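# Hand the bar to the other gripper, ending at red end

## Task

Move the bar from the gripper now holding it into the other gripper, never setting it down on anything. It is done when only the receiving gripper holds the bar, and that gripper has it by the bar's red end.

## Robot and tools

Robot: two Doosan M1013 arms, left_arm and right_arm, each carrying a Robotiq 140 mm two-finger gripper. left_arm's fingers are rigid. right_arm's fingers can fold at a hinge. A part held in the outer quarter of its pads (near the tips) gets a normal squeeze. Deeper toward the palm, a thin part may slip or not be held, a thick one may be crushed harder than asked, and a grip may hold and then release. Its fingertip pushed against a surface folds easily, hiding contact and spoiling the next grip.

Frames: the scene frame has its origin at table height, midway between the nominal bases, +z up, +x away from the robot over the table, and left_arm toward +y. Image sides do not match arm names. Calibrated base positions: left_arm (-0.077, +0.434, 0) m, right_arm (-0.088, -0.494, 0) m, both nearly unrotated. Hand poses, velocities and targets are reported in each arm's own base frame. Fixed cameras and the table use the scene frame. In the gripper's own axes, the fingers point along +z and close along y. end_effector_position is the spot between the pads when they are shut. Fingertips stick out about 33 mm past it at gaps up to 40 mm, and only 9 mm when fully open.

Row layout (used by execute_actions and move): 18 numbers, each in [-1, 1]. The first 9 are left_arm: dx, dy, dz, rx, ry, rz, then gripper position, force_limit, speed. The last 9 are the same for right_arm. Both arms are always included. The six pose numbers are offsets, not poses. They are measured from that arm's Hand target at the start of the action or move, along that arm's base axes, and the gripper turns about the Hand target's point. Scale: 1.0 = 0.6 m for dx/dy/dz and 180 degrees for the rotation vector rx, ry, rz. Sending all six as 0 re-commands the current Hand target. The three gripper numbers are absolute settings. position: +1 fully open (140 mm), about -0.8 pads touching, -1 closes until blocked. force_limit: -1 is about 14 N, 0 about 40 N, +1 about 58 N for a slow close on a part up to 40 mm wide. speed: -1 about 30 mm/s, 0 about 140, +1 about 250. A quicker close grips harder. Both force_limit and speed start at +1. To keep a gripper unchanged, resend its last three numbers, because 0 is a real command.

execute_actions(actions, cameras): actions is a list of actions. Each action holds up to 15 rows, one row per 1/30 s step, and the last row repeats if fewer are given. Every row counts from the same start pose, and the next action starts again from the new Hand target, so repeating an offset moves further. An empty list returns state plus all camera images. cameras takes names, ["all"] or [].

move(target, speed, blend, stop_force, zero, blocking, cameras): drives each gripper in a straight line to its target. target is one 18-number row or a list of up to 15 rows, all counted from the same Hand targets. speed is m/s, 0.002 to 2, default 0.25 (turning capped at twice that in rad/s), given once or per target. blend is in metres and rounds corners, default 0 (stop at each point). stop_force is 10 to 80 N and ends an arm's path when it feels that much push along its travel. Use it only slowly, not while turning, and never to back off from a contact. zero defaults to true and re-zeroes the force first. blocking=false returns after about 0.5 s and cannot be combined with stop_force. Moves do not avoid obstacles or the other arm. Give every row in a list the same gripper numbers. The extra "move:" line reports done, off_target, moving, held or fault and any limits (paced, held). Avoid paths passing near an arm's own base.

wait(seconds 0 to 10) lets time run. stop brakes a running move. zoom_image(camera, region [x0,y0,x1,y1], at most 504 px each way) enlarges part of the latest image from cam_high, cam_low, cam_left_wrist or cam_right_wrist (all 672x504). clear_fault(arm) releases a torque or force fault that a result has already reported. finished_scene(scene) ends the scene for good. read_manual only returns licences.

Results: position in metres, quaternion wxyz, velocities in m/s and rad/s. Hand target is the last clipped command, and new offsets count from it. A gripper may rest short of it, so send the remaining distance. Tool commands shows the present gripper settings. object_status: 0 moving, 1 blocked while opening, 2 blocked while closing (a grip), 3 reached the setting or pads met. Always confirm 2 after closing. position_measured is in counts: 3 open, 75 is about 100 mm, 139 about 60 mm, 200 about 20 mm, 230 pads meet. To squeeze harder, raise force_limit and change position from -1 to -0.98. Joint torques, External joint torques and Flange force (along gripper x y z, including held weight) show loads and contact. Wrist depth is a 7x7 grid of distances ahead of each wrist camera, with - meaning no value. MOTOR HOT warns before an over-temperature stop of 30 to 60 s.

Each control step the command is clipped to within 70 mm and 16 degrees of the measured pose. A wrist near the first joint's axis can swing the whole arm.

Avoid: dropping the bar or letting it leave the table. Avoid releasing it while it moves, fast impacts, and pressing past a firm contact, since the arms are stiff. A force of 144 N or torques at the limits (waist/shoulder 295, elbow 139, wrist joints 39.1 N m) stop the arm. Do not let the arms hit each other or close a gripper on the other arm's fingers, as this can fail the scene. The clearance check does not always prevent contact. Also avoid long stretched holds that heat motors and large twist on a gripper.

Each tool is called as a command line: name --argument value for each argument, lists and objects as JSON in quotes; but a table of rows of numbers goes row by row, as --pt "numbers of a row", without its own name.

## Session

execute_actions --actions '[]'

Scene clock: 0.00 s.
left_arm: end_effector_position=(+0.4966, -0.4219, +0.1964) position_measured=194 object_status=3 end_effector_quat_wxyz=(+0.019, -0.650, +0.759, +0.025) | right_arm: end_effector_position=(+0.6500, +0.0000, +0.3220) position_measured=3 object_status=3 end_effector_quat_wxyz=(+0.000, +1.000, +0.000, +0.000)
Joint positions: left_arm=[-0.779 0.25 1.735 0.045 1.203 2.5] | right_arm=[-0.053 0.164 1.605 0 1.373 1.518]
Joint velocities: within noise
Joint torques (N m): no reading
External joint torques (N m): no reading
Flange force (N): no reading
Wrist depth (mm): cam_left_wrist=[284 287 287 - 287 289 290 / 305 307 307 - 308 310 310 / 329 328 330 - 332 333 335 / 354 354 351 114 347 357 363 / 378 78 83 - - 80 80 / - - - - - 63 63 / - 65 - - - - 63] | cam_right_wrist=[410 411 410 410 406 404 404 / - 430 432 432 432 428 424 / 455 460 457 - 454 456 451 / 475 126 - 482 479 474 136 / - 126 505 512 517 514 116 / - 557 573 553 551 556 - / - 597 591 588 599 589 608]
Hand target: left_arm +0.4966, -0.4219, +0.1964; +0.019, -0.650, +0.759, +0.025 | right_arm +0.6500, +0.0000, +0.3220; +0.000, +1.000, +0.000, +0.000
Tool commands: left_gripper/position=-0.521569 left_gripper/force_limit=+1.0 left_gripper/speed=+1.0 right_gripper/position=+1.0 right_gripper/force_limit=+1.0 right_gripper/speed=+1.0
camera_calibration:
cam_left_wrist: T_world_to_cam=[[-0.985998, 0.165606, 0.0195531, 0.566717], [0.158802, 0.896705, 0.413161, 0.222082], [0.0508885, 0.410481, -0.910448, 0.468708], [0, 0, 0, 1]] pos_world=[0.499663, -0.48539, 0.323898]

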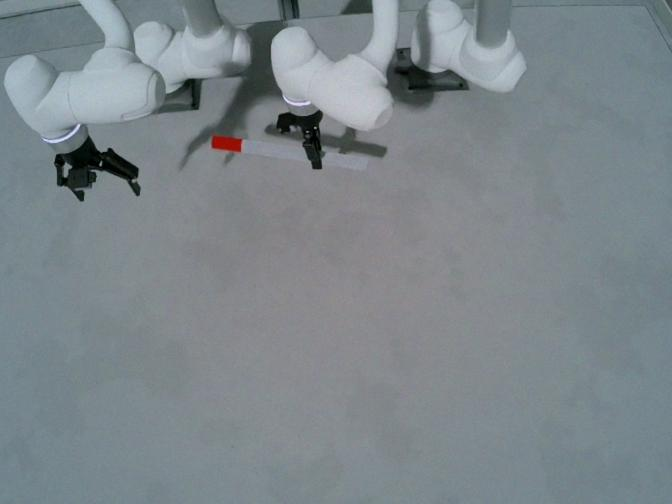

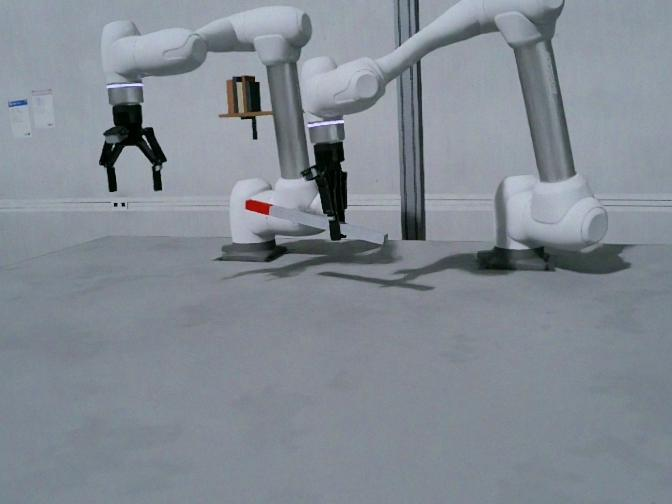

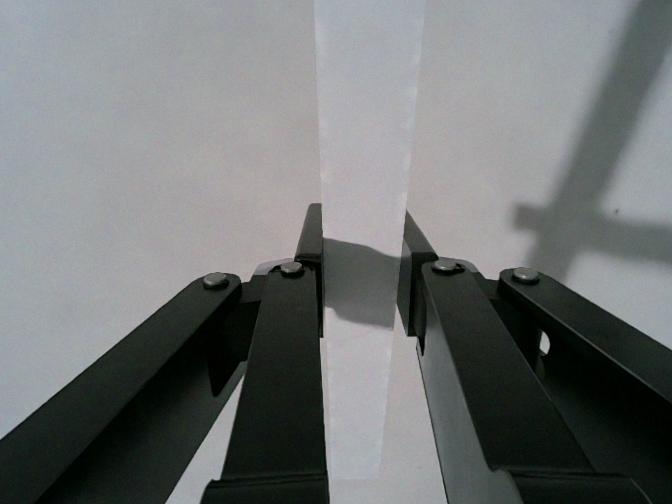

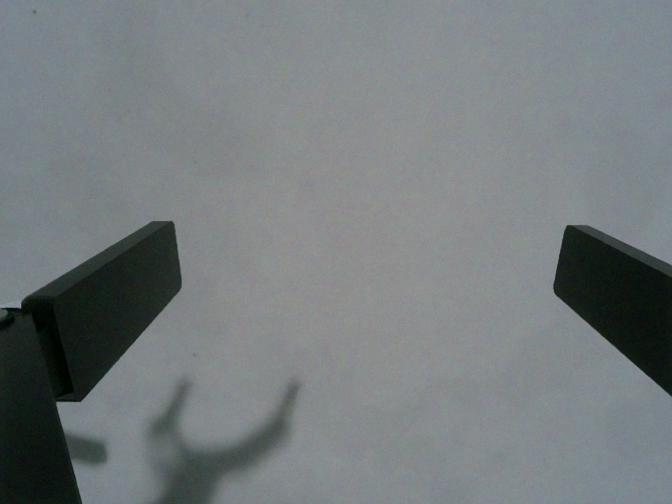

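move --target '[0,0,0,0,0,0,-0.521569,1,1,-0.2997,0.471,0.063,0.0808,0.07,-0.5406,0.2,1,1]' --speed 0.5 --cameras '["cam_right_wrist","cam_low"]'

Scene clock: 17.73 s.
left_arm: end_effector_position=(+0.4966, -0.4219, +0.1964) position_measured=194 object_status=3 end_effector_quat_wxyz=(+0.019, -0.650, +0.759, +0.025) | right_arm: end_effector_position=(+0.4702, +0.2826, +0.3598) position_measured=104 object_status=3 end_effector_quat_wxyz=(+0.112, -0.648, +0.747, +0.097)
Joint positions: left_arm=[-0.779 0.25 1.735 0.045 1.203 2.5] | right_arm=[0.318 -0.096 1.832 0.277 1.282 3.538]
Joint torques (N m): left_arm=[-0.29 -66.59 -40.84 3.61 -0.05 -0.24] | right_arm=[0.95 -30.9 -43.01 4.47 0.27 0.13]
External joint torques (N m): left_arm=[0.29 3.33 2.92 0.35 0.15 0.25] | right_arm=[-0.91 -0.65 1.64 0.23 -0.56 -0.13]
Flange force (N): left_arm=[-0.7 0.0 5.2] | right_arm=[4.3 2.1 2.4]
Wrist depth (mm): cam_left_wrist=[285 286 286 - 288 289 291 / 304 306 307 - 309 310 311 / 327 329 329 - 328 332 335 / 354 355 351 120 130 356 361 / 379 78 82 148 87 80 380 / - - - 169 - 63 63 / - 65 - - - - 63] | cam_right_wrist=[428 432 423 409 424 420 421 / 472 473 465 217 466 469 468 / 528 523 527 262 521 521 512 / 551 586 128 307 588 143 580 / - 86 113 382 670 112 - / - 60 771 372 - - - / - - - 287 303 - -]
Hand target: left_arm +0.4966, -0.4219, +0.1964; +0.019, -0.650, +0.759, +0.025 | right_arm +0.4702, +0.2826, +0.3598; +0.112, -0.648, +0.747, +0.097
Off the commanded pose: left_arm 0.000 m, 0 deg | right_arm 0.000 m, 0 deg.
move: done
camera_calibration:
cam_right_wrist: T_world_to_cam=[[-0.989542, 0.143909, -0.00981105, 0.437162], [0.108326, 0.786335, 0.60823, -0.492319], [0.0952447, 0.600806, -0.7937, 0.210386], [0, 0, 0, 1]] pos_world=[0.465883, 0.197814, 0.470715]
Images, in order (width x height): cam_low 672x504, cam_right_wrist 672x504.

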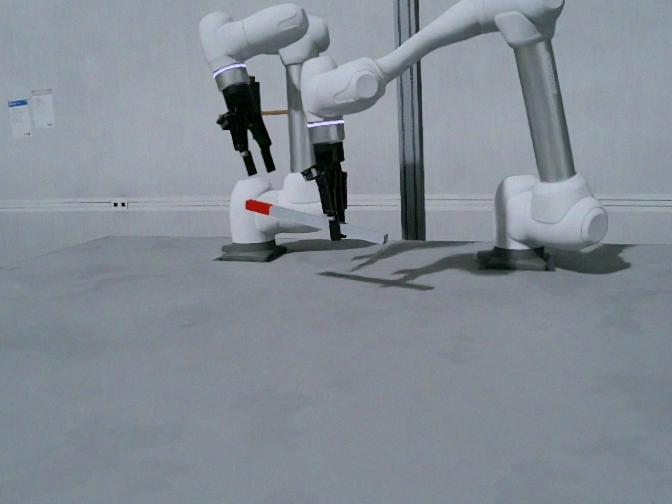

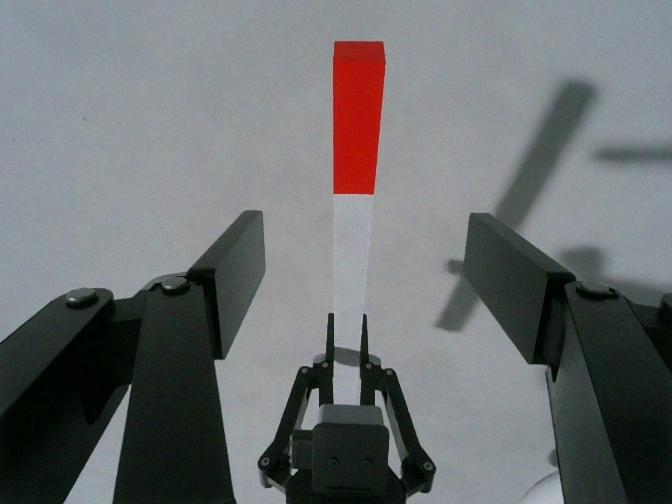

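move --pt "0 0 0 0 0 0 -0.521569 1 1 -0.005 -0.0187 -0.18 0 0 0 0.2 1 1" --pt "0 0 0 0 0 0 -0.521569 1 1 -0.005 -0.0187 -0.18 0 0 0 -1 1 -1" --cameras '["cam_right_wrist","cam_low"]'

wait --seconds 0.3

Scene clock: 32.47 s.
left_arm: end_effector_position=(+0.4966, -0.4219, +0.1964) position_measured=194 object_status=3 end_effector_quat_wxyz=(+0.019, -0.650, +0.759, +0.025) | right_arm: end_effector_position=(+0.4673, +0.2714, +0.2518) position_measured=196 object_status=0 end_effector_quat_wxyz=(+0.112, -0.648, +0.747, +0.097)
Joint positions: left_arm=[-0.779 0.25 1.735 0.045 1.203 2.5] | right_arm=[0.298 -0.059 1.999 0.302 1.092 3.455]
Joint torques (N m): left_arm=[2.21 -66.84 -48.54 3.4 -3.85 -1.85] | right_arm=[9.02 -33.1 -35.96 6.16 3.99 -1.22]
External joint torques (N m): left_arm=[-2.22 3.59 10.57 0.56 3.95 1.85] | right_arm=[-9 -0.29 -3.4 -1.74 -4.23 1.22]
Flange force (N): left_arm=[-6.2 11.7 7.5] | right_arm=[9.6 -10.1 -0.9]
Wrist depth (mm): cam_left_wrist=[284 285 287 - 285 289 289 / 305 306 306 - 301 310 311 / 327 328 330 - 332 333 335 / 353 354 351 115 350 355 371 / 376 78 82 - - 80 382 / - - - - - 63 63 / - 65 - - - - 63] | cam_right_wrist=[330 327 326 326 327 323 326 / 363 362 360 357 359 357 352 / 407 405 400 119 392 399 411 / 458 440 430 130 129 444 437 / 508 - 92 157 93 81 502 / - 67 - 202 - 64 65 / - 66 - - - - 66]
Hand target: left_arm +0.4966, -0.4219, +0.1964; +0.019, -0.650, +0.759, +0.025 | right_arm +0.4672, +0.2714, +0.2518; +0.112, -0.648, +0.747, +0.097
Off the commanded pose: left_arm 0.000 m, 0 deg | right_arm 0.000 m, 0 deg.
move: done
camera_calibration:
cam_right_wrist: T_world_to_cam=[[-0.989542, 0.143897, -0.00996107, 0.434903], [0.108233, 0.78639, 0.608174, -0.417516], [0.0953479, 0.600736, -0.793741, 0.131731], [0, 0, 0, 1]] pos_world=[0.462983, 0.186614, 0.362815]
Images, in order (width x height): cam_low 672x504, cam_right_wrist 672x504.

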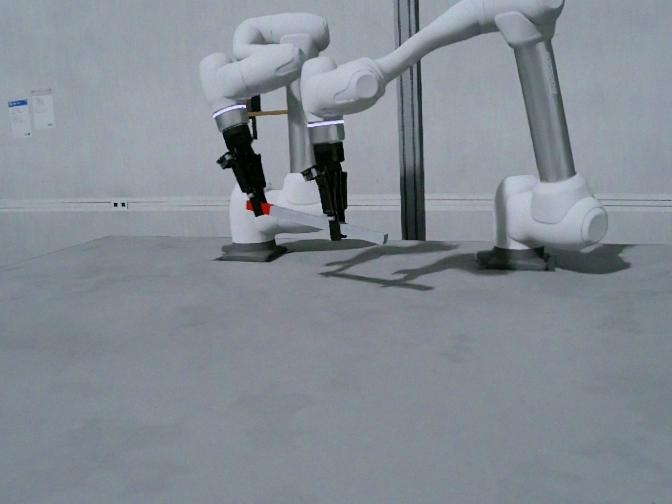

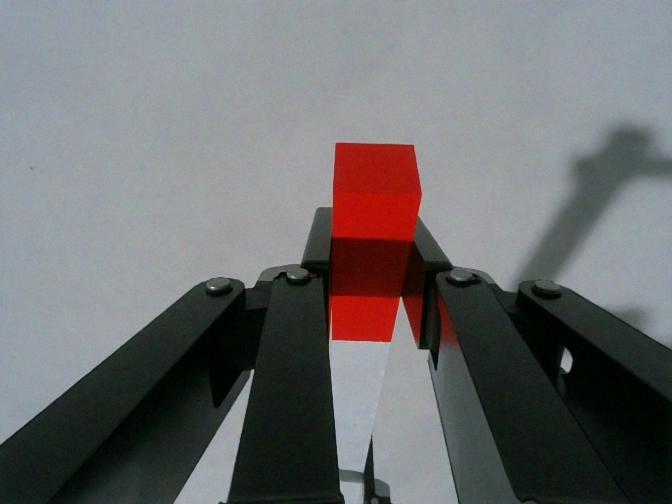

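Scene clock: 32.77 s.
left_arm: end_effector_position=(+0.4966, -0.4219, +0.1964) position_measured=194 object_status=3 end_effector_quat_wxyz=(+0.019, -0.650, +0.759, +0.025) | right_arm: end_effector_position=(+0.4672, +0.2714, +0.2518) position_measured=196 object_status=2 end_effector_quat_wxyz=(+0.112, -0.648, +0.747, +0.097)
Joint positions: left_arm=[-0.779 0.25 1.735 0.045 1.203 2.5] | right_arm=[0.298 -0.059 1.999 0.302 1.092 3.455]
Joint torques (N m): left_arm=[2.05 -66.74 -48.03 3.4 -3.9 -1.82] | right_arm=[8.87 -32.93 -35.92 6.17 3.99 -1.21]
External joint torques (N m): left_arm=[-2.02 3.46 10.07 0.57 3.99 1.82] | right_arm=[-8.93 -0.49 -3.58 -1.74 -4.24 1.21]
Flange force (N): left_arm=[-6.0 10.8 6.7] | right_arm=[9.4 -10.0 -1.2]
Wrist depth (mm): cam_left_wrist=[284 286 287 - 288 289 290 / 305 305 307 - 310 310 311 / 327 327 329 - 328 333 335 / 354 355 352 117 349 355 362 / 376 78 82 - - 80 380 / - - - - - 63 63 / - 65 - - - - 63] | cam_right_wrist=[329 329 328 328 325 326 326 / 362 352 361 360 359 356 359 / 408 404 404 120 387 396 396 / 460 457 444 130 137 464 450 / - - 92 157 93 80 490 / - 67 - 202 - 64 65 / - 66 - - - - 66]
Hand target: left_arm +0.4966, -0.4219, +0.1964; +0.019, -0.650, +0.759, +0.025 | right_arm +0.4672, +0.2714, +0.2518; +0.112, -0.648, +0.747, +0.097
Tool commands: left_gripper/position=-0.521569 left_gripper/force_limit=+1.0 left_gripper/speed=+1.0 right_gripper/position=-1.0 right_gripper/force_limit=+1.0 right_gripper/speed=-1.0
Off the commanded pose: left_arm 0.000 m, 0 deg | right_arm 0.000 m, 0 deg.
wait: 0.30 s; at rest by 0.17 s

move --target '[0,0,0,0,0,0,0.2,1,-1,0,0,0,0,0,0,-0.98,1,-1]'

move --target '[0,0,0.13,0,0,0,0.2,1,-1,0,0,0,0,0,0,-0.98,1,-1]' --cameras '["cam_low","cam_right_wrist"]'

Scene clock: 38.80 s.
left_arm: end_effector_position=(+0.4966, -0.4219, +0.1964) position_measured=104 object_status=0 end_effector_quat_wxyz=(+0.019, -0.650, +0.759, +0.025) | right_arm: end_effector_position=(+0.4672, +0.2714, +0.2518) position_measured=196 object_status=2 end_effector_quat_wxyz=(+0.112, -0.648, +0.747, +0.097)
Joint positions: left_arm=[-0.779 0.25 1.735 0.045 1.203 2.5] | right_arm=[0.298 -0.059 1.999 0.303 1.092 3.455]
Joint torques (N m): left_arm=[-0.26 -65.37 -39.9 3.76 -0.09 -0.35] | right_arm=[0.83 -34.13 -42.24 4.63 0.18 0.15]
External joint torques (N m): left_arm=[0.3 1.96 1.89 0.21 0.19 0.35] | right_arm=[-0.92 0.81 2.88 -0.21 -0.42 -0.15]
Flange force (N): left_arm=[-1.0 -0.1 3.1] | right_arm=[4.6 1.8 4.0]
Wrist depth (mm): cam_left_wrist=[284 289 287 - 295 289 290 / 305 306 307 - 308 311 310 / 327 329 329 - 327 335 335 / 355 349 140 - 160 130 362 / - 83 382 - 396 110 87 / - - 425 415 428 - - / - - 474 485 478 - -] | cam_right_wrist=[329 327 326 327 322 324 322 / 365 363 360 353 360 360 357 / 407 404 401 119 396 399 397 / 461 459 444 129 137 451 450 / 509 - 93 157 92 80 486 / - 67 - 214 - 64 65 / - 66 - 310 - - 65]
Hand target: left_arm +0.4966, -0.4219, +0.1964; +0.019, -0.650, +0.759, +0.025 | right_arm +0.4672, +0.2714, +0.2518; +0.112, -0.648, +0.747, +0.097
Off the commanded pose: left_arm 0.000 m, 0 deg | right_arm 0.000 m, 0 deg.
move: done

Scene clock: 39.53 s.
left_arm: end_effector_position=(+0.4966, -0.4219, +0.2745) position_measured=104 object_status=3 end_effector_quat_wxyz=(+0.019, -0.650, +0.759, +0.025) | right_arm: end_effector_position=(+0.4672, +0.2714, +0.2518) position_measured=196 object_status=2 end_effector_quat_wxyz=(+0.112, -0.648, +0.747, +0.097)
Joint positions: left_arm=[-0.779 0.207 1.641 0.043 1.34 2.507] | right_arm=[0.298 -0.059 1.999 0.303 1.092 3.455]
Joint torques (N m): left_arm=[-0.54 -62.94 -41.46 4.01 -0.04 -0.33] | right_arm=[1.09 -34.01 -42.48 4.66 0.14 0.13]
External joint torques (N m): left_arm=[0.5 2.02 1.66 0.15 0.14 0.33] | right_arm=[-1.07 0.55 2.94 -0.22 -0.39 -0.13]
Flange force (N): left_arm=[-0.8 -0.8 2.9] | right_arm=[5.0 2.2 3.7]
Wrist depth (mm): cam_left_wrist=[354 354 357 - 358 359 360 / 378 378 381 176 383 385 384 / 407 408 410 205 412 408 415 / 439 433 135 443 439 119 448 / - 83 108 487 486 110 87 / - - 529 540 534 - - / - - 588 574 593 - -] | cam_right_wrist=[330 327 328 326 324 324 329 / 362 362 360 358 359 357 356 / 402 407 404 119 392 397 405 / 455 461 424 129 137 450 486 / 515 - 93 157 92 80 485 / - 67 - 214 - 64 65 / - 65 - 310 - - 65]
Hand target: left_arm +0.4966, -0.4219, +0.2744; +0.019, -0.650, +0.759, +0.025 | right_arm +0.4672, +0.2714, +0.2518; +0.112, -0.648, +0.747, +0.097
Off the commanded pose: left_arm 0.000 m, 0 deg | right_arm 0.000 m, 0 deg.
move: done
camera_calibration:
cam_right_wrist: T_world_to_cam=[[-0.989542, 0.143909, -0.00981105, 0.434846], [0.108326, 0.786335, 0.60823, -0.41757], [0.0952447, 0.600806, -0.7937, 0.131751], [0, 0, 0, 1]] pos_world=[0.462983, 0.186614, 0.362815]
Images, in order (width x height): cam_low 672x504, cam_right_wrist 672x504.

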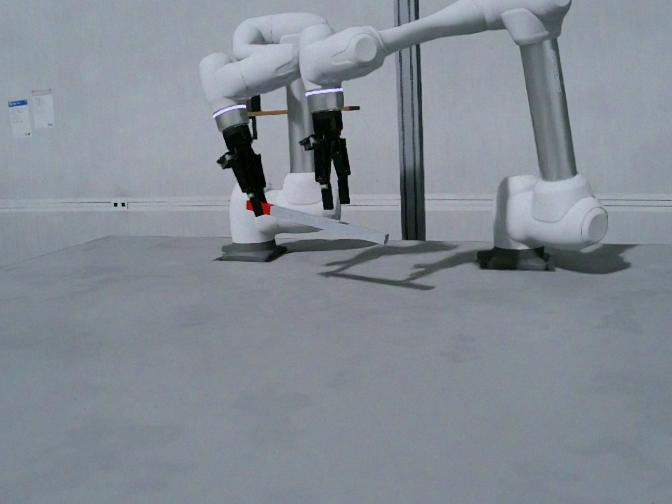

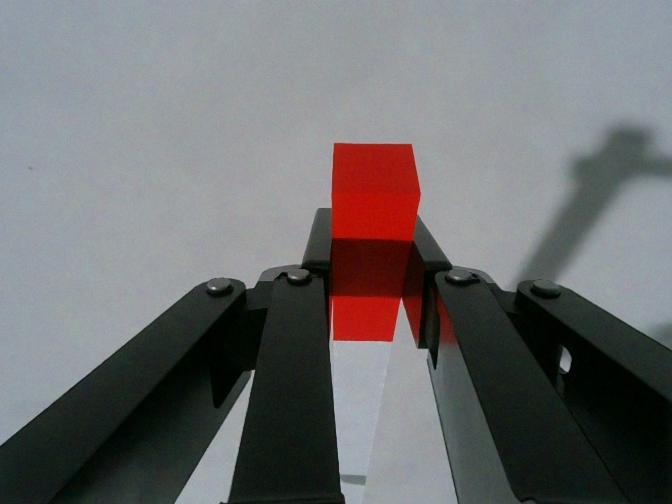

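finished_scene --scene 2

The scene is finished: the task was done.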